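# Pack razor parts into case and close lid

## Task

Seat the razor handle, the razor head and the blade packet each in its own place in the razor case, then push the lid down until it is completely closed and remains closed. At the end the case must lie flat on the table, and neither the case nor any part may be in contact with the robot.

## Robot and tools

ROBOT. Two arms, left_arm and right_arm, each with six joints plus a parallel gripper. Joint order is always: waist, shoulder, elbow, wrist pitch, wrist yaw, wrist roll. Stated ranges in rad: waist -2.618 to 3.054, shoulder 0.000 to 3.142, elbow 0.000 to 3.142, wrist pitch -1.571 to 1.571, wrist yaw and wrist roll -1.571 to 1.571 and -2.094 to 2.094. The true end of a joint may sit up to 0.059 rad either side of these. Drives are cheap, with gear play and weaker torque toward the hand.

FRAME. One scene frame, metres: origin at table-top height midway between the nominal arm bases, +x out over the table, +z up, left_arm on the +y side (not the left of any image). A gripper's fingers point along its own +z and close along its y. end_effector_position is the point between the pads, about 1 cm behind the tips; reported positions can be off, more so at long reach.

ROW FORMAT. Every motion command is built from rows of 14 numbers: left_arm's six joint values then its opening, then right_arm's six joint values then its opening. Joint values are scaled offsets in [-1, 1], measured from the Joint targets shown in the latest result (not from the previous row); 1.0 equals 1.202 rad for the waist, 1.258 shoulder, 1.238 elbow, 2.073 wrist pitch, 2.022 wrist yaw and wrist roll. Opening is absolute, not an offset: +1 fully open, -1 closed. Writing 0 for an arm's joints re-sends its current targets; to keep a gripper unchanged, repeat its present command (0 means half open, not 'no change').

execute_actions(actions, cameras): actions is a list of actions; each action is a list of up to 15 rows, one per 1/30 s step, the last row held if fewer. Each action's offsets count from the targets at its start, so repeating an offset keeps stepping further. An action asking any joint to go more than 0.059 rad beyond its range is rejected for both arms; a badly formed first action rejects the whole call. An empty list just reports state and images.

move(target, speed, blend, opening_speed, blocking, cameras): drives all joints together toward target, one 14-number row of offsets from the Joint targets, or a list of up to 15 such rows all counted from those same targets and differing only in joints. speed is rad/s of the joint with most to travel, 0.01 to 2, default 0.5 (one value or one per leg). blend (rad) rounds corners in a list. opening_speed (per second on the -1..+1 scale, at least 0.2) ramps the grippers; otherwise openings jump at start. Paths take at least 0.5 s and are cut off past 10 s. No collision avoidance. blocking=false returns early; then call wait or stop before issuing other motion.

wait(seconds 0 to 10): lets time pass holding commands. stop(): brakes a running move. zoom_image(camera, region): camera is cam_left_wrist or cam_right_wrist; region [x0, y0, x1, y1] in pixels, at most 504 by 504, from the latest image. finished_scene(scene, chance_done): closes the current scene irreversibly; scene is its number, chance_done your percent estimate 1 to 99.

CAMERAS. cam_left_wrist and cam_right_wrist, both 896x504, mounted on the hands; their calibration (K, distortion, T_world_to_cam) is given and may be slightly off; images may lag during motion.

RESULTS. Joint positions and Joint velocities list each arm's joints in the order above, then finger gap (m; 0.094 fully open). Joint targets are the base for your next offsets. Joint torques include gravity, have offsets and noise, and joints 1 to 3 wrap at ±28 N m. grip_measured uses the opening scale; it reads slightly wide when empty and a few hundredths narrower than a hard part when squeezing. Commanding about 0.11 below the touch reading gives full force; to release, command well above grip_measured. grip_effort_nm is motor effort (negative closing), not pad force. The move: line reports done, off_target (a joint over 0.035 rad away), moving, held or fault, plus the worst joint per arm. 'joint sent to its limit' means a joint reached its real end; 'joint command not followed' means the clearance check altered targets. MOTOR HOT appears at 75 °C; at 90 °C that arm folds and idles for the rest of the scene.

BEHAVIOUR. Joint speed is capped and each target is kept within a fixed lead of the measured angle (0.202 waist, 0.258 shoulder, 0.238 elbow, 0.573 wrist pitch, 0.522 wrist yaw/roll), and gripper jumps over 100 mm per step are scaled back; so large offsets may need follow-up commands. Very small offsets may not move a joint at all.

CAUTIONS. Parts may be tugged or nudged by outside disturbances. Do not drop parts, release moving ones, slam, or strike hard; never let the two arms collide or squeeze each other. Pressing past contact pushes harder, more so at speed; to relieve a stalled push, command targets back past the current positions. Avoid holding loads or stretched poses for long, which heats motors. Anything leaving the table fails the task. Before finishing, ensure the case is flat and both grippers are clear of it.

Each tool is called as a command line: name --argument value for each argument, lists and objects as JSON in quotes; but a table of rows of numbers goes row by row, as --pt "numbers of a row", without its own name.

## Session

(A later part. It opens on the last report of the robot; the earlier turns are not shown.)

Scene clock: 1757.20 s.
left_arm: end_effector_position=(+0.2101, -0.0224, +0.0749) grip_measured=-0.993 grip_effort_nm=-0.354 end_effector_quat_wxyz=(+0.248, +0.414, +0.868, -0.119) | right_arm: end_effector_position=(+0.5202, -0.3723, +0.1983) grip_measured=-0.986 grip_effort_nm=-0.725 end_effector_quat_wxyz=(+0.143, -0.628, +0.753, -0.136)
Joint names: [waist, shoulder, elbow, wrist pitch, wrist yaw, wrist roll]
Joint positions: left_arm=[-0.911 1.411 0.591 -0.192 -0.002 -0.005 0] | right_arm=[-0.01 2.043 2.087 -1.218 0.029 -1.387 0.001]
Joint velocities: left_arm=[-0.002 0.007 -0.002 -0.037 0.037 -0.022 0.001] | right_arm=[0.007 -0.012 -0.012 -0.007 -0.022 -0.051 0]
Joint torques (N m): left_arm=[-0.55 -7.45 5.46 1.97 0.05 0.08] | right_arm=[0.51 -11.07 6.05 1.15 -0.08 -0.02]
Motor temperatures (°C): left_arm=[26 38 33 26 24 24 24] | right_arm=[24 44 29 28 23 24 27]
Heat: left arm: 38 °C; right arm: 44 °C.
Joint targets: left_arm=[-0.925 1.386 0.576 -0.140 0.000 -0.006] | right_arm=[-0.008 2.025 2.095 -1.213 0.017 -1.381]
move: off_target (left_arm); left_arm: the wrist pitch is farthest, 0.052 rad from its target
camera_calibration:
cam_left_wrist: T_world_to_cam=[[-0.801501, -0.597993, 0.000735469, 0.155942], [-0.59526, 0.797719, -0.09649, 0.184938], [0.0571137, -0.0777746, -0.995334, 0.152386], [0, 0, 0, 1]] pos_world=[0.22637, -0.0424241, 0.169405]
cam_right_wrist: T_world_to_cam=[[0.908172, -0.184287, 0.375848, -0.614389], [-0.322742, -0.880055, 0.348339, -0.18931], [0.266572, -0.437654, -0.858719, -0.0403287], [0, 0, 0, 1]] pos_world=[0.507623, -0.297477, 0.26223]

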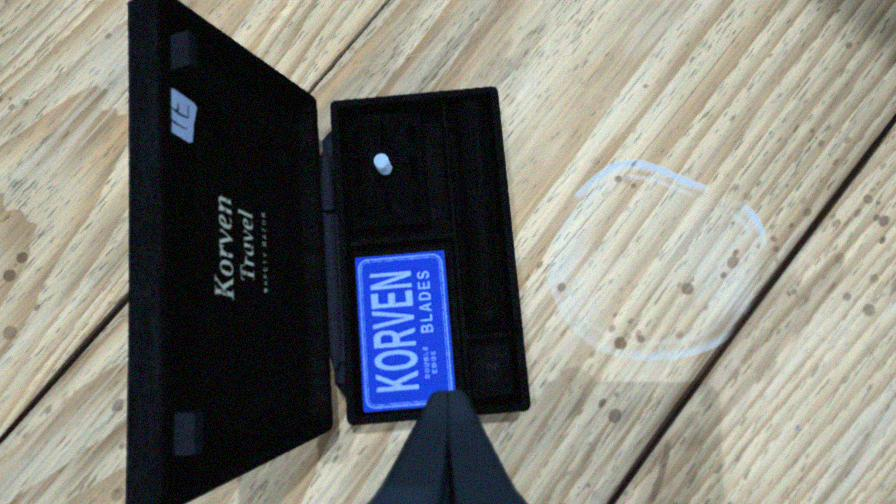

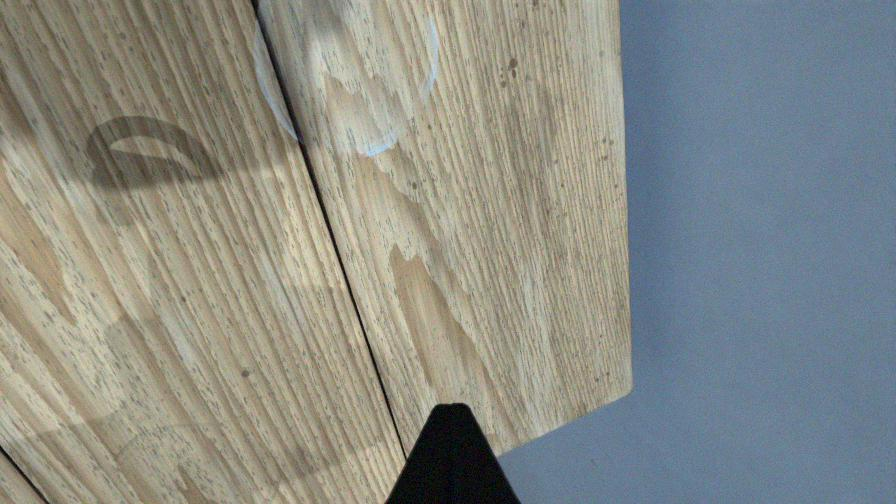

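move --target '[0.018,0.178,-0.099,0.182,0,0,-1,0,0,0,0,0,0,-1]' --speed 0.2 --cameras '["cam_left_wrist"]'

Scene clock: 1777.57 s.
left_arm: end_effector_position=(+0.2162, -0.0301, +0.0276) grip_measured=-0.993 grip_effort_nm=-0.359 end_effector_quat_wxyz=(+0.274, +0.410, +0.860, -0.131) | right_arm: end_effector_position=(+0.5202, -0.3723, +0.1983) grip_measured=-0.986 grip_effort_nm=-0.725 end_effector_quat_wxyz=(+0.143, -0.628, +0.753, -0.136)
Joint names: [waist, shoulder, elbow, wrist pitch, wrist yaw, wrist roll]
Joint positions: left_arm=[-0.911 1.605 0.468 0.183 -0.002 -0.005 0] | right_arm=[-0.01 2.043 2.087 -1.218 0.029 -1.387 0.001]
Joint velocities: left_arm=[0.002 -0.007 -0.002 -0.022 -0.007 -0.051 -0.001] | right_arm=[0.012 0.002 -0.017 -0.037 -0.007 -0.022 0]
Joint torques (N m): left_arm=[0.25 -5.74 4.36 2.13 0.05 0.07] | right_arm=[0.47 -11.1 6.01 1.16 -0.07 -0.03]
Motor temperatures (°C): left_arm=[26 36 32 29 24 24 24] | right_arm=[24 44 29 28 23 24 27]
Heat: left arm: 36 °C; right arm: 44 °C.
Joint targets: left_arm=[-0.903 1.610 0.453 0.237 0.000 -0.006] | right_arm=[-0.008 2.025 2.095 -1.213 0.017 -1.381]
move: off_target (left_arm); left_arm: the wrist pitch is farthest, 0.054 rad from its target
camera_calibration:
cam_left_wrist: T_world_to_cam=[[-0.80149, -0.598007, -0.00131865, 0.156368], [-0.590541, 0.791827, -0.155793, 0.190572], [0.0942094, -0.124088, -0.987789, 0.0947617], [0, 0, 0, 1]] pos_world=[0.22894, -0.045632, 0.1235]
Images, in order (width x height): cam_left_wrist 896x504.

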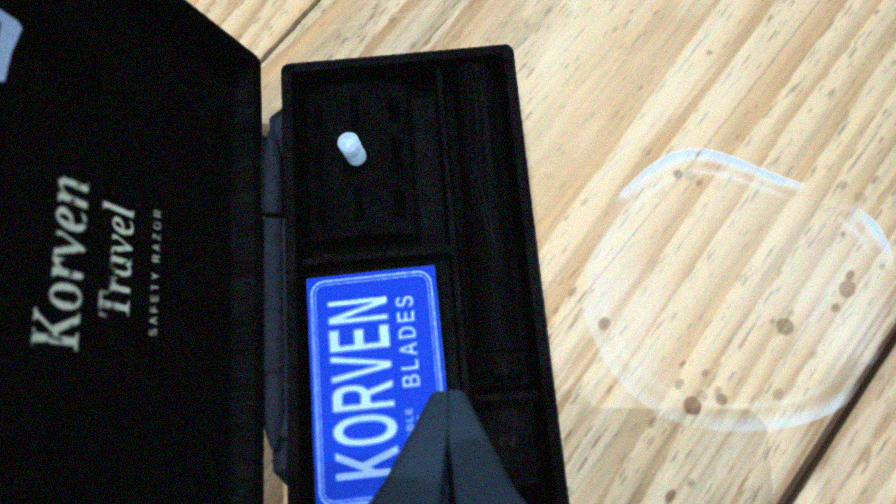

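move --target '[0,0.06,0,0,0,0,-1,0,0,0,0,0,0,-1]' --speed 0.2 --cameras '["cam_left_wrist"]'

Scene clock: 1783.57 s.
left_arm: end_effector_position=(+0.2220, -0.0373, +0.0249) grip_measured=-0.993 grip_effort_nm=-0.364 end_effector_quat_wxyz=(+0.288, +0.408, +0.855, -0.138) | right_arm: end_effector_position=(+0.5202, -0.3723, +0.1983) grip_measured=-0.986 grip_effort_nm=-0.730 end_effector_quat_wxyz=(+0.143, -0.628, +0.753, -0.136)
Joint names: [waist, shoulder, elbow, wrist pitch, wrist yaw, wrist roll]
Joint positions: left_arm=[-0.911 1.649 0.468 0.26 -0.002 -0.005 0] | right_arm=[-0.01 2.043 2.087 -1.218 0.029 -1.387 0.001]
Joint velocities: left_arm=[-0.032 -0.002 -0.002 -0.037 -0.022 -0.007 0] | right_arm=[0.007 0.002 0.012 0.066 -0.095 -0.022 -0.001]
Joint torques (N m): left_arm=[0.46 -3.54 4.21 1.31 0.04 0.08] | right_arm=[0.49 -11.08 6.04 1.16 -0.08 -0.02]
Motor temperatures (°C): left_arm=[26 35 31 29 24 24 24] | right_arm=[24 44 29 28 23 24 27]
Heat: left arm: 35 °C; right arm: 44 °C.
Joint targets: left_arm=[-0.903 1.685 0.453 0.237 0.000 -0.006] | right_arm=[-0.008 2.025 2.095 -1.213 0.017 -1.381]
move: off_target (left_arm); left_arm: the shoulder is farthest, 0.036 rad from its target
camera_calibration:
cam_left_wrist: T_world_to_cam=[[-0.801452, -0.598054, -0.00242323, 0.156699], [-0.587084, 0.787511, -0.187508, 0.199154], [0.114048, -0.148856, -0.98226, 0.0851546], [0, 0, 0, 1]] pos_world=[0.232795, -0.0504452, 0.121367]
Images, in order (width x height): cam_left_wrist 896x504.

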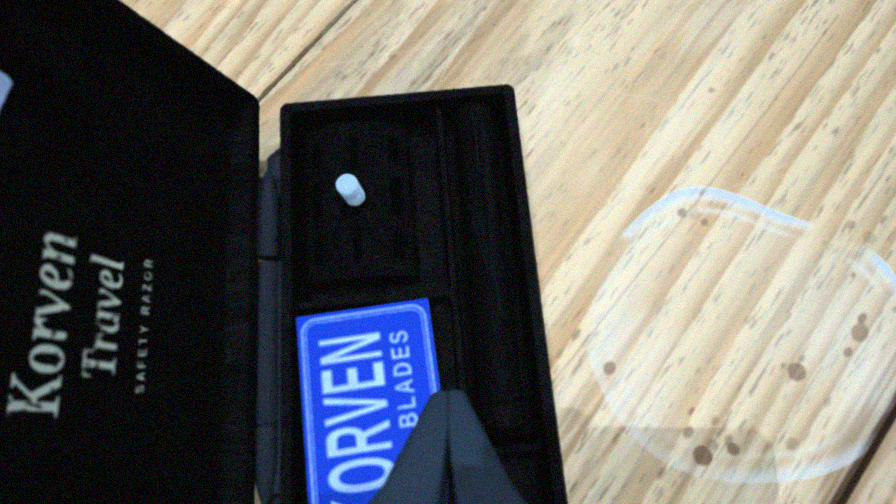

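move --target '[0,0,0,0,0,0,-1,0.738,0.157,0.011,-0.036,0,0,-1]' --speed 0.6

Scene clock: 1798.13 s.
left_arm: end_effector_position=(+0.2220, -0.0373, +0.0249) grip_measured=-0.993 grip_effort_nm=-0.364 end_effector_quat_wxyz=(+0.288, +0.408, +0.855, -0.138) | right_arm: end_effector_position=(+0.3410, -0.0014, +0.1150) grip_measured=-0.986 grip_effort_nm=-0.730 end_effector_quat_wxyz=(-0.087, +0.906, -0.414, +0.035)
Joint names: [waist, shoulder, elbow, wrist pitch, wrist yaw, wrist roll]
Joint positions: left_arm=[-0.911 1.649 0.468 0.26 -0.002 -0.005 0] | right_arm=[0.881 2.22 2.087 -1.251 0.026 -1.387 0.001]
Joint velocities: left_arm=[-0.017 -0.002 -0.007 0.037 0.037 0.037 0] | right_arm=[-0.002 -0.002 0.012 -0.007 -0.007 -0.081 0]
Joint torques (N m): left_arm=[0.42 -3.6 4.23 1.33 0.05 0.07] | right_arm=[-0.31 -10.76 7.16 0.38 -0.05 -0.02]
Motor temperatures (°C): left_arm=[26 34 31 29 24 24 24] | right_arm=[24 44 29 28 23 24 27]
Heat: left arm: 34 °C; right arm: 44 °C.
Joint targets: left_arm=[-0.903 1.685 0.453 0.237 0.000 -0.006] | right_arm=[0.880 2.222 2.109 -1.288 0.017 -1.381]
move: off_target (left_arm, right_arm); left_arm: the shoulder is farthest, 0.036 rad from its target; right_arm: the wrist pitch is farthest, 0.036 rad from its target
camera_calibration:
cam_left_wrist: T_world_to_cam=[[-0.801452, -0.598054, -0.00242323, 0.156699], [-0.587084, 0.787511, -0.187508, 0.199154], [0.114048, -0.148856, -0.98226, 0.0851546], [0, 0, 0, 1]] pos_world=[0.232795, -0.0504452, 0.121367]
cam_right_wrist: T_world_to_cam=[[0.750493, 0.63649, 0.177881, -0.274304], [0.532813, -0.741971, 0.406926, -0.190034], [0.390987, -0.210618, -0.895974, 0.0603993], [0, 0, 0, 1]] pos_world=[0.2835, 0.0463135, 0.180239]

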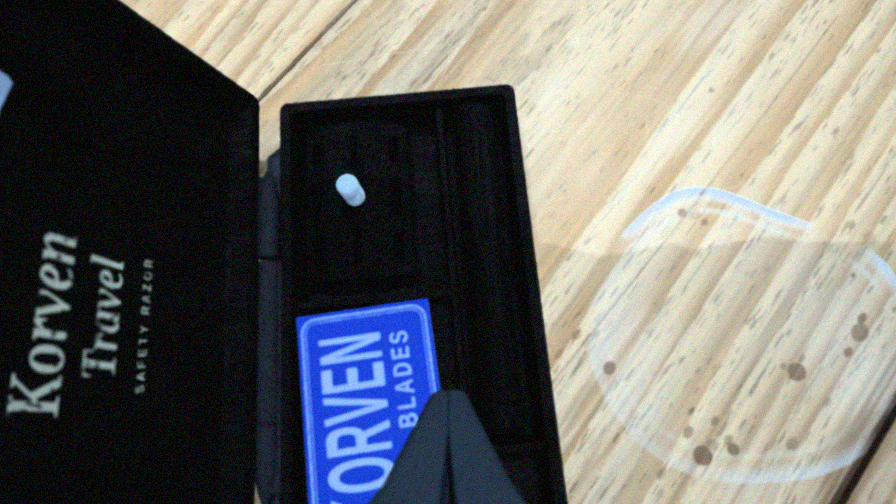

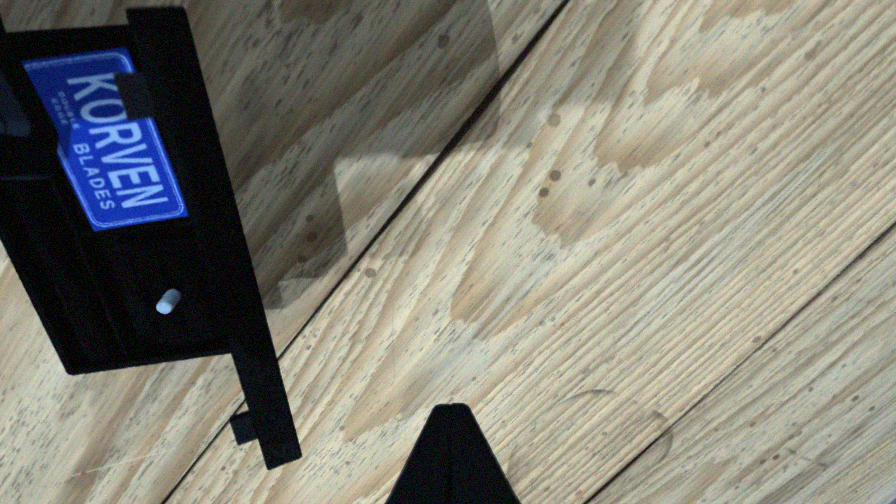

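move --target '[0,0,0,0,0,0,-1,0.043,0.044,-0.107,0.057,0,0,-1]' --speed 0.3

Scene clock: 1826.30 s.
left_arm: end_effector_position=(+0.2217, -0.0376, +0.0249) grip_measured=-0.993 grip_effort_nm=-0.359 end_effector_quat_wxyz=(+0.289, +0.410, +0.855, -0.136) | right_arm: end_effector_position=(+0.3104, +0.0009, +0.0587) grip_measured=-0.986 grip_effort_nm=-0.730 end_effector_quat_wxyz=(-0.028, +0.920, -0.390, +0.019)
Joint names: [waist, shoulder, elbow, wrist pitch, wrist yaw, wrist roll]
Joint positions: left_arm=[-0.916 1.649 0.468 0.26 -0.008 -0.004 0] | right_arm=[0.936 2.283 1.983 -1.208 0.026 -1.386 0.001]
Joint velocities: left_arm=[0.012 -0.002 -0.002 0.037 -0.037 -0.022 0] | right_arm=[0.007 0.002 -0.017 0.007 0.037 0.051 0]
Joint torques (N m): left_arm=[0.38 -3.64 4.25 1.29 0.02 0.06] | right_arm=[0.18 -11.43 4.33 0.91 -0.03 -0.03]
Motor temperatures (°C): left_arm=[26 33 31 28 24 24 24] | right_arm=[24 41 29 26 23 24 27]
Heat: left arm: 33 °C; right arm: 41 °C.
Joint targets: left_arm=[-0.903 1.685 0.453 0.237 0.000 -0.006] | right_arm=[0.931 2.278 1.976 -1.170 0.017 -1.381]
move: off_target (left_arm, right_arm); left_arm: the shoulder is farthest, 0.036 rad from its target; right_arm: the wrist pitch is farthest, 0.039 rad from its target
camera_calibration:
cam_left_wrist: T_world_to_cam=[[-0.802688, -0.596342, -0.00823274, 0.156714], [-0.584569, 0.789427, -0.187306, 0.198684], [0.118198, -0.145536, -0.982267, 0.0843616], [0, 0, 0, 1]] pos_world=[0.231966, -0.0511142, 0.121371]
cam_right_wrist: T_world_to_cam=[[0.723709, 0.687754, 0.0569189, -0.227416], [0.602195, -0.66965, 0.43466, -0.172337], [0.337055, -0.280291, -0.898794, 0.0393021], [0, 0, 0, 1]] pos_world=[0.255117, 0.0520168, 0.123177]

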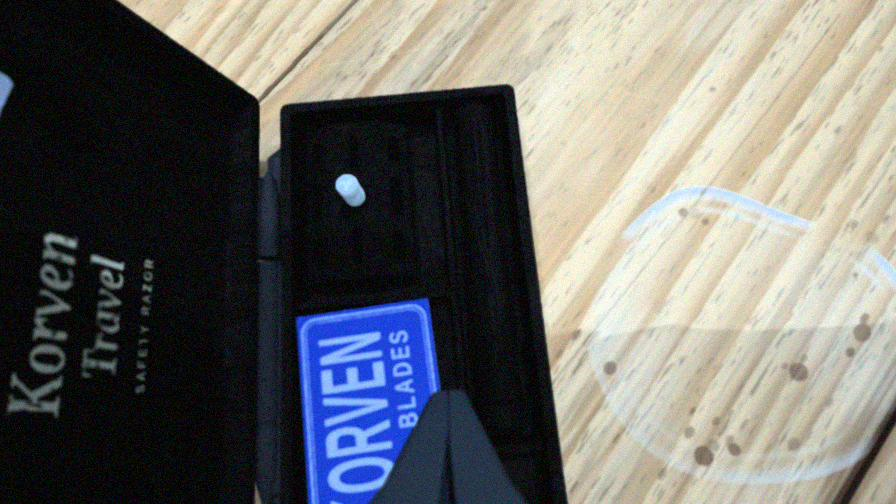

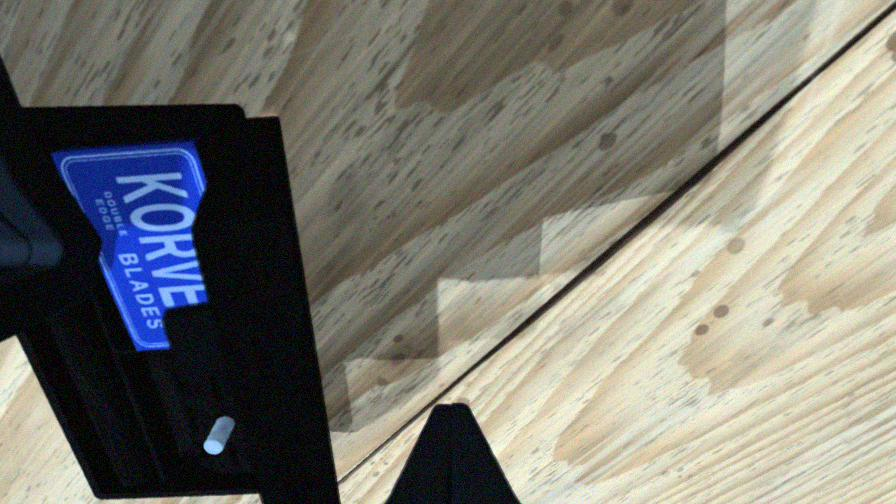

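move --pt "0 0 0 0 0 0 -1 0.045 0 0 0 0 0 -1" --pt "0 0 0 0 0 0 -1 0.056 -0.117 -0.157 0.016 0 0 -1" --speed 0.12

Scene clock: 1838.00 s.
left_arm: end_effector_position=(+0.2217, -0.0376, +0.0249) grip_measured=-0.993 grip_effort_nm=-0.359 end_effector_quat_wxyz=(+0.289, +0.412, +0.854, -0.135) | right_arm: end_effector_position=(+0.2952, +0.0145, +0.0589) grip_measured=-0.986 grip_effort_nm=-0.730 end_effector_quat_wxyz=(-0.033, +0.928, -0.370, +0.021)
Joint names: [waist, shoulder, elbow, wrist pitch, wrist yaw, wrist roll]
Joint positions: left_arm=[-0.916 1.649 0.468 0.26 -0.008 0.001 0] | right_arm=[0.981 2.283 1.983 -1.198 0.028 -1.386 0.001]
Joint velocities: left_arm=[0.002 0.007 -0.012 -0.066 0.007 -0.051 0.001] | right_arm=[-0.002 0.002 -0.002 0.007 0.051 -0.066 0]
Joint torques (N m): left_arm=[0.42 -3.6 4.15 1.31 0.04 0.02] | right_arm=[-0.03 -11.89 5.78 0.58 -0.02 -0.02]
Motor temperatures (°C): left_arm=[26 33 31 28 24 24 24] | right_arm=[24 41 29 26 23 24 27]
Heat: left arm: 33 °C; right arm: 41 °C.
Joint targets: left_arm=[-0.903 1.685 0.453 0.237 0.000 -0.006] | right_arm=[0.976 2.274 1.991 -1.193 0.021 -1.381]
move: held (right_arm; a check stopped the path), off_target (left_arm); path passed 1 of 2 targets; limits=held; left_arm: the shoulder is farthest, 0.036 rad from its target; right_arm: the elbow is farthest, 0.201 rad from its target
joint command not followed: on one or more control steps a check withheld the commanded joint targets of the right arm, and it was not sent them on those steps.
cause: the commanded joint targets, or the way to them, would bring a part of the robot too close to another arm (this arm's wrist camera and the left arm's wrist (the part past the wrist yaw), along the way the arms are being sent, or toward where that arm still pushes).
camera_calibration:
cam_left_wrist: T_world_to_cam=[[-0.804847, -0.593381, -0.0110147, 0.157373], [-0.581269, 0.791892, -0.187172, 0.198042], [0.119787, -0.144242, -0.982265, 0.084058], [0, 0, 0, 1]] pos_world=[0.231708, -0.0513214, 0.121369]
cam_right_wrist: T_world_to_cam=[[0.692041, 0.718674, 0.0677286, -0.21757], [0.628232, -0.645836, 0.433844, -0.162112], [0.355534, -0.257688, -0.898439, 0.0426107], [0, 0, 0, 1]] pos_world=[0.237261, 0.0626443, 0.12335]

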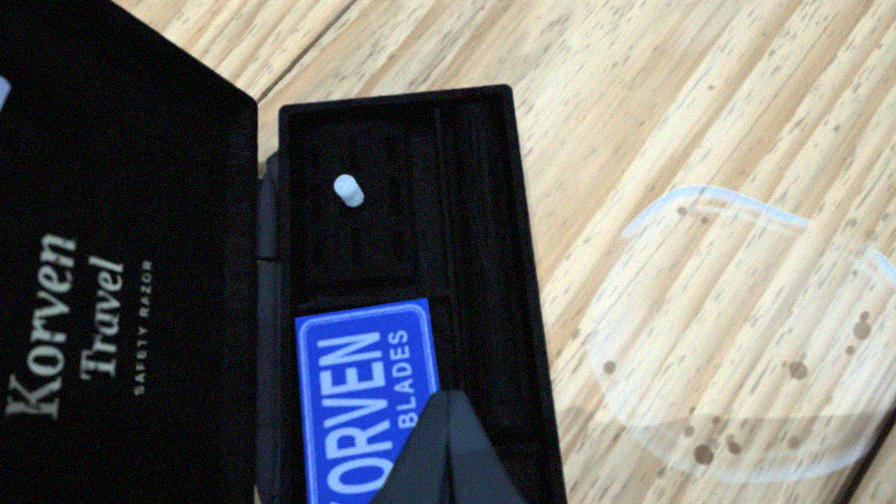

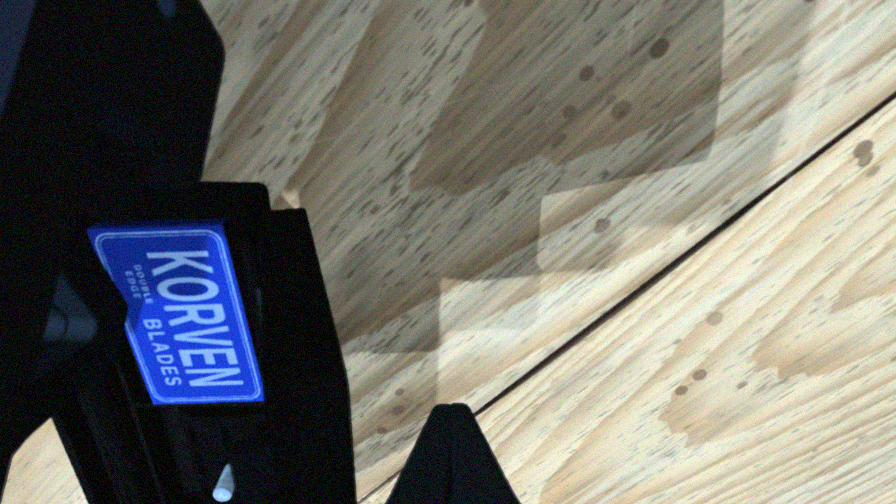

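move --target '[0,0,0,0,0,0,-1,0,0,0,0,0,0.776,-1]' --speed 0.8 --cameras '[]'

move --target '[0,0,0,0,0,0,-1,0,0,0,0,0,0.776,-1]' --speed 0.8

Scene clock: 1849.13 s.
left_arm: end_effector_position=(+0.2218, -0.0375, +0.0249) grip_measured=-0.993 grip_effort_nm=-0.354 end_effector_quat_wxyz=(+0.286, +0.401, +0.859, -0.141) | right_arm: end_effector_position=(+0.3060, +0.0091, +0.0591) grip_measured=-0.986 grip_effort_nm=-0.730 end_effector_quat_wxyz=(+0.045, -0.404, +0.914, +0.003)
Joint names: [waist, shoulder, elbow, wrist pitch, wrist yaw, wrist roll]
Joint positions: left_arm=[-0.911 1.649 0.468 0.26 -0.001 -0.022 0] | right_arm=[0.961 2.283 1.983 -1.192 0.043 0.145 0.001]
Joint velocities: left_arm=[0.017 -0.002 0.017 -0.007 0.007 -0.037 -0.001] | right_arm=[-0.012 0.007 0.007 0.007 -0.007 -0.022 -0.001]
Joint torques (N m): left_arm=[0.46 -3.51 4.29 1.32 0.05 0.14] | right_arm=[0.8 -11.88 5.74 0.55 -0.18 0.32]
Motor temperatures (°C): left_arm=[26 33 31 28 24 24 24] | right_arm=[24 41 30 26 23 24 27]
Heat: left arm: 33 °C; right arm: 41 °C.
Joint targets: left_arm=[-0.903 1.685 0.453 0.237 0.000 -0.006] | right_arm=[0.976 2.274 1.991 -1.193 0.021 0.188]
move: off_target (left_arm, right_arm); left_arm: the shoulder is farthest, 0.036 rad from its target; right_arm: the wrist roll is farthest, 0.043 rad from its target
No camera images: "cameras" was empty.

Scene clock: 1851.97 s.
left_arm: end_effector_position=(+0.2224, -0.0370, +0.0249) grip_measured=-0.994 grip_effort_nm=-0.354 end_effector_quat_wxyz=(+0.287, +0.392, +0.862, -0.146) | right_arm: end_effector_position=(+0.3308, -0.0247, +0.0606) grip_measured=-0.986 grip_effort_nm=-0.735 end_effector_quat_wxyz=(+0.070, +0.339, +0.938, -0.006)
Joint names: [waist, shoulder, elbow, wrist pitch, wrist yaw, wrist roll]
Joint positions: left_arm=[-0.906 1.649 0.464 0.269 0.004 -0.039 0] | right_arm=[0.91 2.281 1.983 -1.242 0.137 1.621 0.001]
Joint velocities: left_arm=[0.007 0.002 -0.012 -0.037 -0.022 0.037 -0.001] | right_arm=[-0.002 -0.002 0.002 -0.022 -0.051 -0.007 -0.001]
Joint torques (N m): left_arm=[0.49 -3.62 4.51 1.2 0 0.31] | right_arm=[4.89 -11.81 5.67 0.94 -1.24 1.12]
Motor temperatures (°C): left_arm=[26 33 31 28 24 24 24] | right_arm=[24 41 30 26 24 24 27]
Heat: left arm: 33 °C; right arm: 41 °C.
Joint targets: left_arm=[-0.903 1.685 0.453 0.237 0.000 -0.006] | right_arm=[0.976 2.274 1.991 -1.193 0.021 1.757]
move: off_target (left_arm, right_arm); left_arm: the shoulder is farthest, 0.036 rad from its target; right_arm: the wrist roll is farthest, 0.136 rad from its target
camera_calibration:
cam_left_wrist: T_world_to_cam=[[-0.784413, -0.619819, 0.0228249, 0.151944], [-0.611826, 0.767208, -0.19251, 0.203981], [0.10181, -0.164972, -0.98103, 0.0872706], [0, 0, 0, 1]] pos_world=[0.235103, -0.0479212, 0.121415]
cam_right_wrist: T_world_to_cam=[[-0.643276, -0.764176, -0.0472371, 0.197942], [-0.739469, 0.604118, 0.29703, 0.280997], [-0.198447, 0.226003, -0.953699, 0.219914], [0, 0, 0, 1]] pos_world=[0.378761, -0.0681944, 0.135617]

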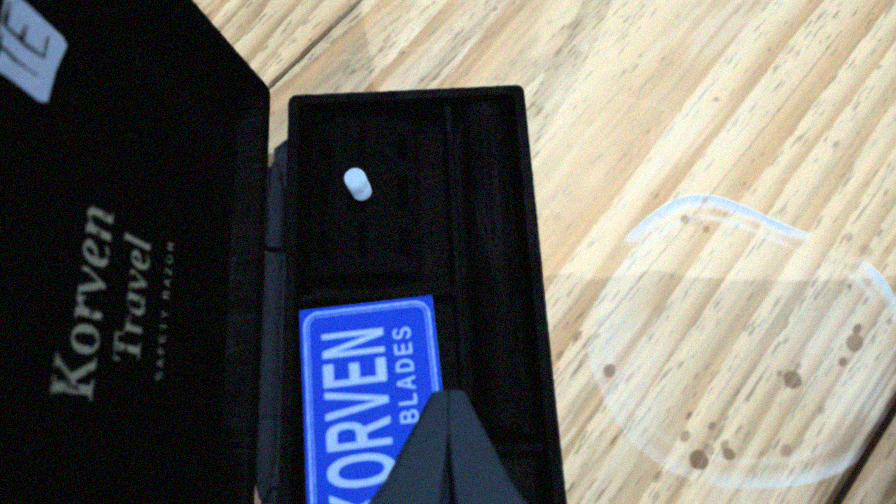

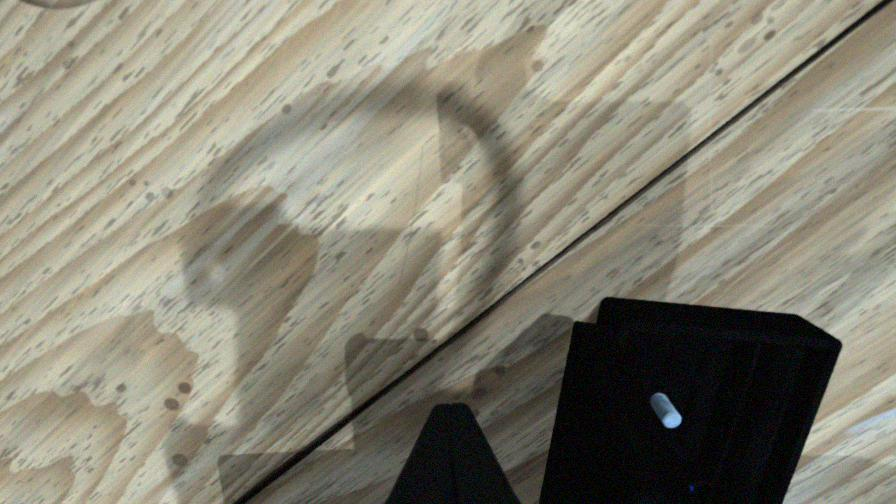

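move --target '[0,0,0,0,0,0,-1,-0.1,0,0,0,0,0,-1]' --speed 0.3

Scene clock: 1860.93 s.
left_arm: end_effector_position=(+0.2219, -0.0377, +0.0252) grip_measured=-0.994 grip_effort_nm=-0.359 end_effector_quat_wxyz=(+0.289, +0.407, +0.855, -0.142) | right_arm: end_effector_position=(+0.3318, -0.0219, +0.0584) grip_measured=-0.986 grip_effort_nm=-0.740 end_effector_quat_wxyz=(+0.014, +0.413, +0.910, +0.018)
Joint names: [waist, shoulder, elbow, wrist pitch, wrist yaw, wrist roll]
Joint positions: left_arm=[-0.908 1.649 0.464 0.271 0.006 -0.007 0] | right_arm=[0.866 2.283 1.983 -1.228 0.019 1.736 0.001]
Joint velocities: left_arm=[-0.012 -0.012 -0.002 -0.066 0.11 -0.007 0] | right_arm=[-0.007 -0.007 0.002 -0.022 0.007 -0.051 -0.001]
Joint torques (N m): left_arm=[0.4 -3.51 4.57 1.22 -0.04 0.12] | right_arm=[-0.42 -11.81 5.71 0.84 -0.01 0.11]
Motor temperatures (°C): left_arm=[26 33 31 28 24 24 24] | right_arm=[25 43 30 26 24 25 27]
Heat: left arm: 33 °C; right arm: 43 °C.
Joint targets: left_arm=[-0.903 1.685 0.453 0.237 0.000 -0.006] | right_arm=[0.856 2.274 1.991 -1.193 0.021 1.757]
move: off_target (left_arm); left_arm: the shoulder is farthest, 0.036 rad from its target
camera_calibration:
cam_left_wrist: T_world_to_cam=[[-0.801674, -0.597745, 0.00437527, 0.156275], [-0.587101, 0.785981, -0.193772, 0.199579], [0.112387, -0.15791, -0.981037, 0.0853409], [0, 0, 0, 1]] pos_world=[0.232864, -0.0499767, 0.121712]
cam_right_wrist: T_world_to_cam=[[-0.757412, -0.650692, -0.0541054, 0.241381], [-0.61043, 0.676258, 0.412372, 0.232827], [-0.231738, 0.345363, -0.909408, 0.228519], [0, 0, 0, 1]] pos_world=[0.377906, -0.0793081, 0.124866]

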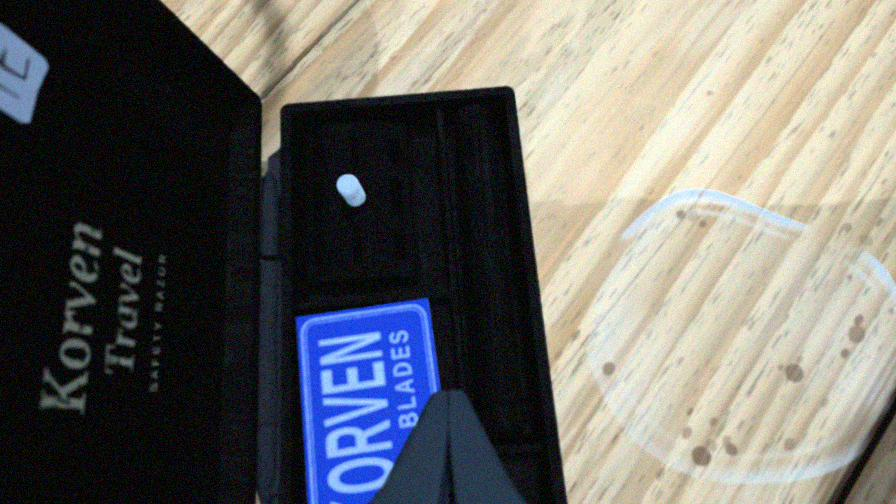

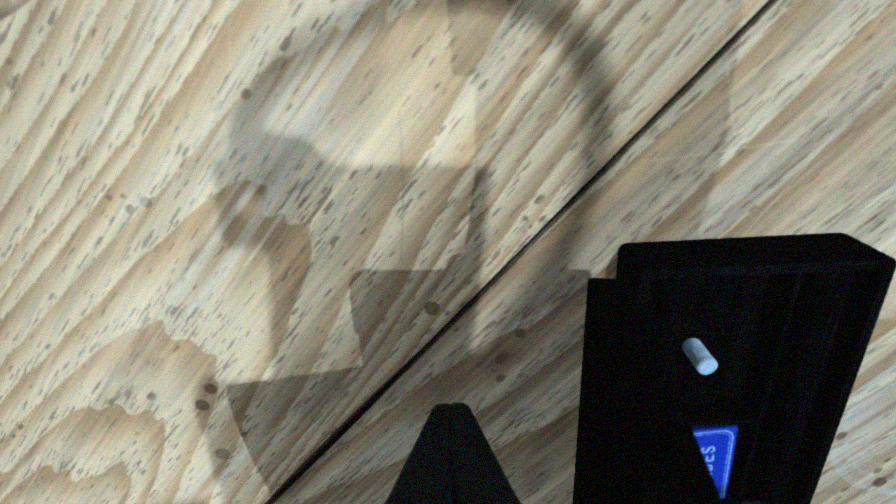

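move --target '[0,0,0,0,0,0,-1,0.017,-0.185,-0.261,0.047,0,0,-1]' --speed 0.12

Scene clock: 1877.17 s.
left_arm: end_effector_position=(+0.2195, -0.0406, +0.0241) grip_measured=-0.994 grip_effort_nm=-0.364 end_effector_quat_wxyz=(+0.291, +0.425, +0.846, -0.140) | right_arm: end_effector_position=(+0.3201, -0.0435, +0.0578) grip_measured=-0.986 grip_effort_nm=-0.740 end_effector_quat_wxyz=(+0.028, +0.427, +0.902, +0.052)
Joint names: [waist, shoulder, elbow, wrist pitch, wrist yaw, wrist roll]
Joint positions: left_arm=[-0.917 1.657 0.464 0.28 0.009 0.027 0] | right_arm=[0.859 2.103 1.685 -1.038 0.029 1.761 0.001]
Joint velocities: left_arm=[-0.012 0.012 -0.007 0.022 -0.037 0.022 0] | right_arm=[-0.032 0.012 -0.007 0.007 0.081 -0.007 0]
Joint torques (N m): left_arm=[0.59 -4.18 4.44 1.14 -0.09 -0.29] | right_arm=[0.87 -15.01 3.59 0.24 -0.03 0]
Motor temperatures (°C): left_arm=[26 33 31 29 24 24 24] | right_arm=[24 43 30 26 24 25 27]
Heat: left arm: 33 °C; right arm: 43 °C.
Joint targets: left_arm=[-0.903 1.685 0.453 0.237 0.000 -0.006] | right_arm=[0.877 2.041 1.667 -1.096 0.021 1.757]
move: off_target (left_arm, right_arm); left_arm: the wrist pitch is farthest, 0.043 rad from its target; right_arm: the shoulder is farthest, 0.062 rad from its target
camera_calibration:
cam_left_wrist: T_world_to_cam=[[-0.823619, -0.566975, -0.01387, 0.159134], [-0.553968, 0.809484, -0.194564, 0.193919], [0.121541, -0.152563, -0.980792, 0.0823224], [0, 0, 0, 1]] pos_world=[0.228485, -0.0541898, 0.120678]
cam_right_wrist: T_world_to_cam=[[-0.772632, -0.622056, -0.126832, 0.228708], [-0.611101, 0.674593, 0.414102, 0.240493], [-0.172034, 0.397456, -0.901351, 0.215428], [0, 0, 0, 1]] pos_world=[0.360734, -0.105588, 0.123596]

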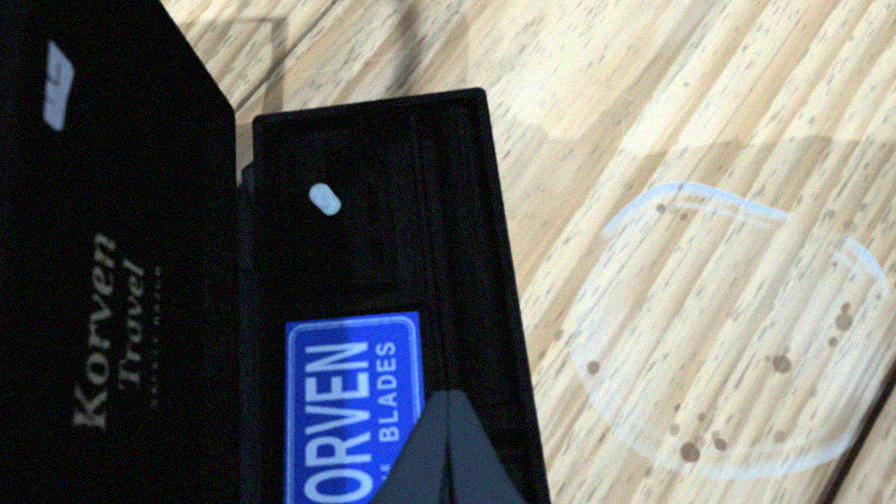

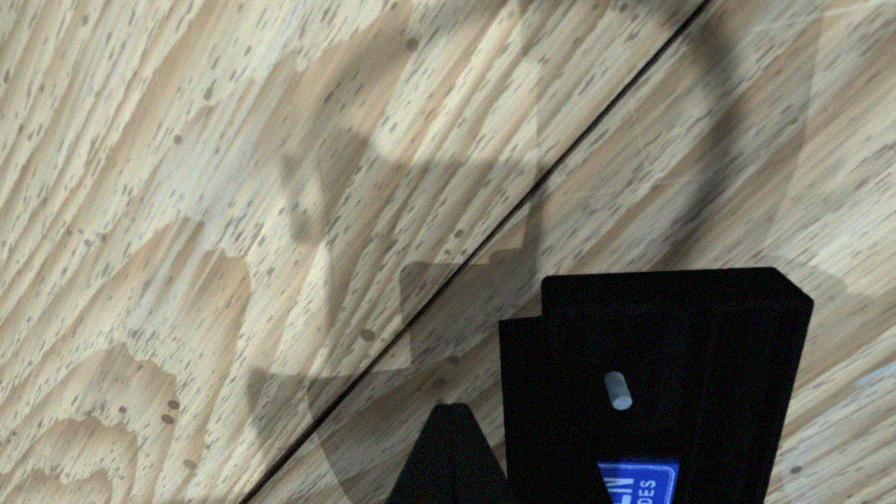

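move --target '[0,0,0,0,0,0,-1,0.008,-0.08,-0.102,0.012,0,0,-1]' --speed 0.12

Scene clock: 1882.10 s.
left_arm: end_effector_position=(+0.2113, -0.0491, +0.0246) grip_measured=-0.994 grip_effort_nm=-0.354 end_effector_quat_wxyz=(+0.289, +0.448, +0.832, -0.153) | right_arm: end_effector_position=(+0.3144, -0.0544, +0.0688) grip_measured=-0.986 grip_effort_nm=-0.735 end_effector_quat_wxyz=(+0.045, +0.429, +0.899, +0.077)
Joint names: [waist, shoulder, elbow, wrist pitch, wrist yaw, wrist roll]
Joint positions: left_arm=[-0.937 1.662 0.464 0.292 0.036 0.053 0] | right_arm=[0.863 1.996 1.561 -0.965 0.051 1.767 0.001]
Joint velocities: left_arm=[0.002 -0.007 0.007 -0.051 0.022 -0.007 -0.002] | right_arm=[-0.017 -0.002 -0.012 -0.051 -0.066 0.037 -0.001]
Joint torques (N m): left_arm=[2.14 -4.46 4.52 0.98 -0.34 -0.57] | right_arm=[1.43 -13.63 3.45 -0.17 -0.28 -0.07]
Motor temperatures (°C): left_arm=[26 32 31 29 24 24 24] | right_arm=[24 44 29 26 24 25 27]
Heat: left arm: 32 °C; right arm: 44 °C.
Joint targets: left_arm=[-0.903 1.685 0.453 0.237 0.000 -0.006] | right_arm=[0.886 1.940 1.541 -1.071 0.021 1.757]
move: off_target (left_arm, right_arm); left_arm: the wrist roll is farthest, 0.059 rad from its target; right_arm: the wrist pitch is farthest, 0.107 rad from its target
camera_calibration:
cam_left_wrist: T_world_to_cam=[[-0.854826, -0.518841, -0.00882222, 0.156354], [-0.506512, 0.837968, -0.203115, 0.18788], [0.112777, -0.169159, -0.979115, 0.0834996], [0, 0, 0, 1]] pos_world=[0.219402, -0.0621897, 0.121296]
cam_right_wrist: T_world_to_cam=[[-0.768231, -0.612545, -0.186037, 0.222174], [-0.628294, 0.665712, 0.402584, 0.245481], [-0.122754, 0.426164, -0.896279, 0.214409], [0, 0, 0, 1]] pos_world=[0.351234, -0.118701, 0.134676]

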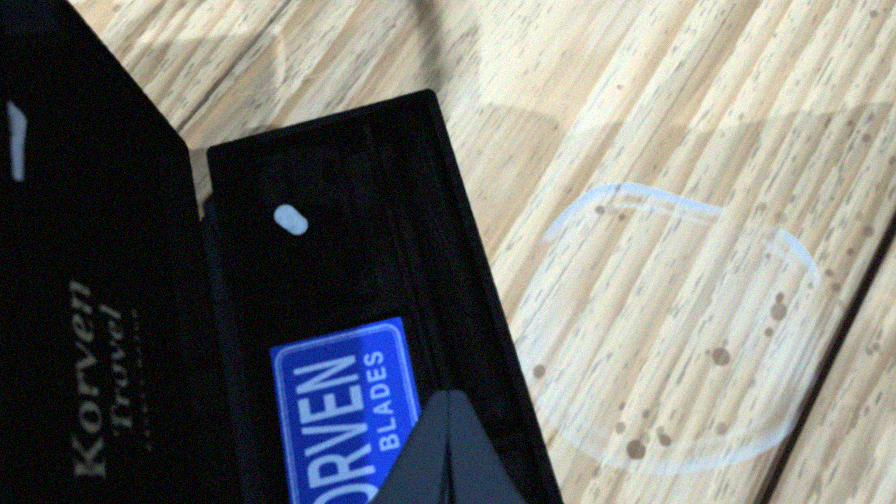

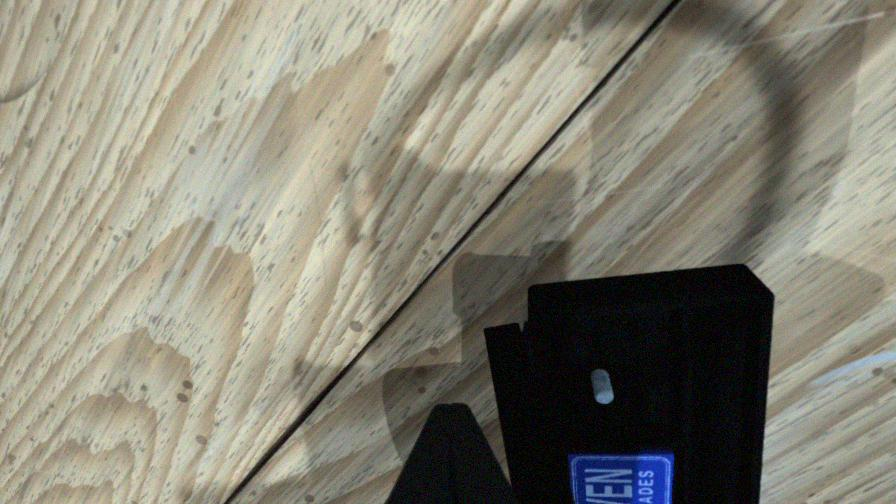

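move --target '[0,-0.09,0,0,0,0,-1,-0.02,0.264,0.363,-0.02,0,0,-1]' --speed 0.3

Scene clock: 1902.23 s.
left_arm: end_effector_position=(+0.2284, -0.0394, +0.0405) grip_measured=-0.994 grip_effort_nm=-0.359 end_effector_quat_wxyz=(+0.310, +0.403, +0.849, -0.148) | right_arm: end_effector_position=(+0.3502, -0.0007, +0.0589) grip_measured=-0.986 grip_effort_nm=-0.735 end_effector_quat_wxyz=(+0.030, +0.427, +0.900, +0.081)
Joint names: [waist, shoulder, elbow, wrist pitch, wrist yaw, wrist roll]
Joint positions: left_arm=[-0.897 1.599 0.464 0.265 0.004 0.003 0] | right_arm=[0.864 2.266 1.943 -1.077 0.019 1.767 0.001]
Joint velocities: left_arm=[0.007 -0.012 -0.007 0.066 -0.066 -0.007 0] | right_arm=[0.017 0.007 0.002 0.007 0.007 -0.051 -0.001]
Joint torques (N m): left_arm=[0.09 -8.31 4.82 1.35 -0.12 0.01] | right_arm=[-0.44 -10.77 9.68 0.35 -0.06 -0.07]
Motor temperatures (°C): left_arm=[26 32 31 29 24 24 24] | right_arm=[24 46 29 25 24 24 27]
Heat: left arm: 32 °C; right arm: 46 °C.
Joint targets: left_arm=[-0.903 1.572 0.453 0.237 0.000 -0.006] | right_arm=[0.862 2.272 1.991 -1.112 0.021 1.757]
move: off_target (right_arm); right_arm: the elbow is farthest, 0.048 rad from its target
camera_calibration:
cam_left_wrist: T_world_to_cam=[[-0.798956, -0.601373, -0.00440776, 0.159982], [-0.58342, 0.776841, -0.236937, 0.208266], [0.145912, -0.186731, -0.971515, 0.0902444], [0, 0, 0, 1]] pos_world=[0.236157, -0.0487293, 0.137725]
cam_right_wrist: T_world_to_cam=[[-0.768405, -0.614252, -0.179579, 0.280346], [-0.622704, 0.65291, 0.431217, 0.232649], [-0.147627, 0.443174, -0.884196, 0.195013], [0, 0, 0, 1]] pos_world=[0.38908, -0.066121, 0.122452]

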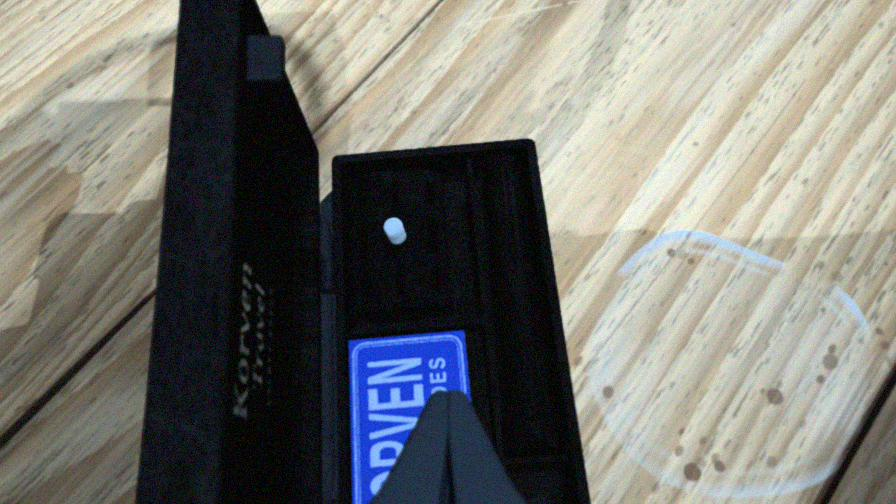

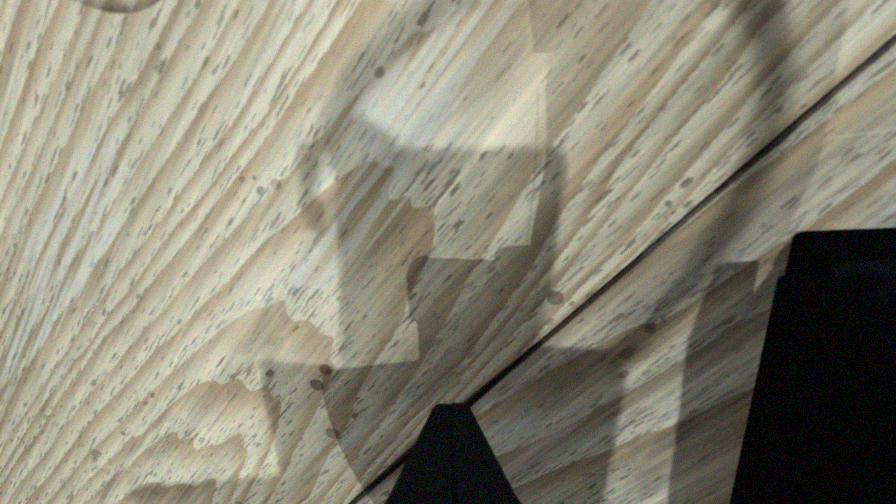

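move --pt "-0.015 0.06 0.048 0.028 0 0 -1 0 0 0 0 0 0 -1" --pt "-0.015 0.119 0.048 0.028 0 0 -1 0 0 0 0 0 0 -1" --pt "-0.015 0.19 0.048 -0.02 0 0 -1 0 0 0 0 0 0 -1" --speed 0.15

Scene clock: 1916.03 s.
left_arm: end_effector_position=(+0.2317, -0.0512, +0.0235) grip_measured=-0.994 grip_effort_nm=-0.354 end_effector_quat_wxyz=(+0.300, +0.409, +0.850, -0.144) | right_arm: end_effector_position=(+0.3502, -0.0007, +0.0589) grip_measured=-0.986 grip_effort_nm=-0.730 end_effector_quat_wxyz=(+0.030, +0.427, +0.900, +0.081)
Joint names: [waist, shoulder, elbow, wrist pitch, wrist yaw, wrist roll]
Joint positions: left_arm=[-0.914 1.714 0.505 0.317 -0.002 0 0] | right_arm=[0.864 2.266 1.943 -1.077 0.019 1.767 0.001]
Joint velocities: left_arm=[-0.017 -0.007 0.017 0.007 0.037 0.022 0] | right_arm=[0.002 -0.022 -0.007 -0.051 -0.022 -0.007 0.001]
Joint torques (N m): left_arm=[-0.65 -0.25 5.93 0.29 -0.07 -0.01] | right_arm=[-0.42 -10.82 9.63 0.39 -0.04 -0.06]
Motor temperatures (°C): left_arm=[26 33 31 29 24 24 24] | right_arm=[24 44 30 25 24 24 27]
Heat: left arm: 33 °C; right arm: 44 °C.
Joint targets: left_arm=[-0.921 1.811 0.513 0.196 0.000 -0.006] | right_arm=[0.862 2.272 1.991 -1.112 0.021 1.757]
move: off_target (left_arm, right_arm); left_arm: the wrist pitch is farthest, 0.121 rad from its target; right_arm: the elbow is farthest, 0.048 rad from its target
camera_calibration:
cam_left_wrist: T_world_to_cam=[[-0.805347, -0.59277, -0.00630882, 0.157447], [-0.577701, 0.787172, -0.215922, 0.214014], [0.132958, -0.170247, -0.97639, 0.0749483], [0, 0, 0, 1]] pos_world=[0.240471, -0.0623766, 0.120382]
cam_right_wrist: T_world_to_cam=[[-0.768405, -0.614252, -0.179579, 0.280346], [-0.622704, 0.65291, 0.431217, 0.232649], [-0.147627, 0.443174, -0.884196, 0.195013], [0, 0, 0, 1]] pos_world=[0.38908, -0.066121, 0.122452]

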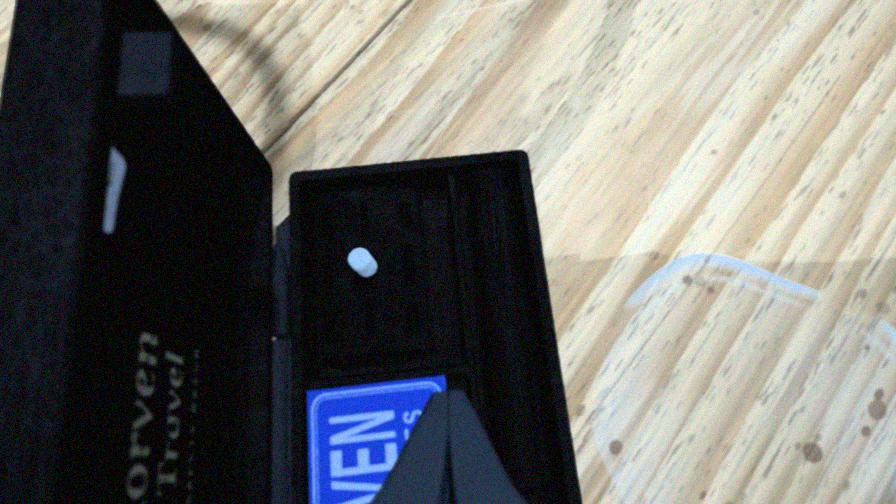

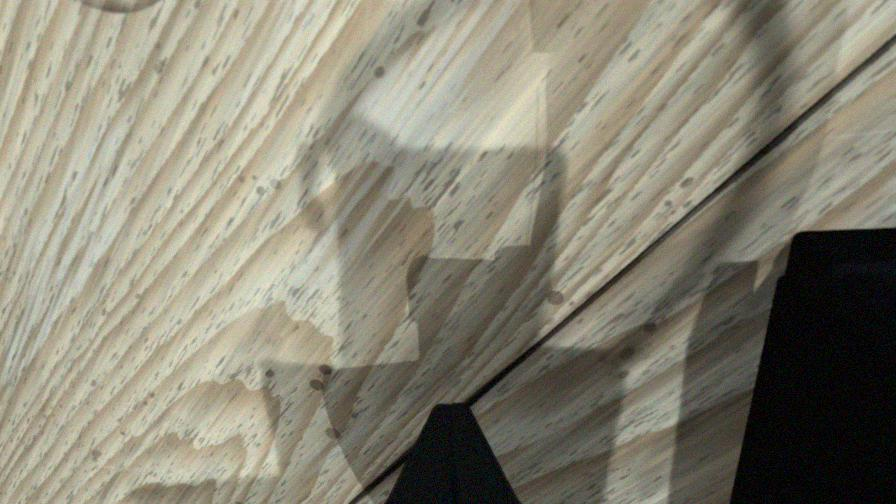

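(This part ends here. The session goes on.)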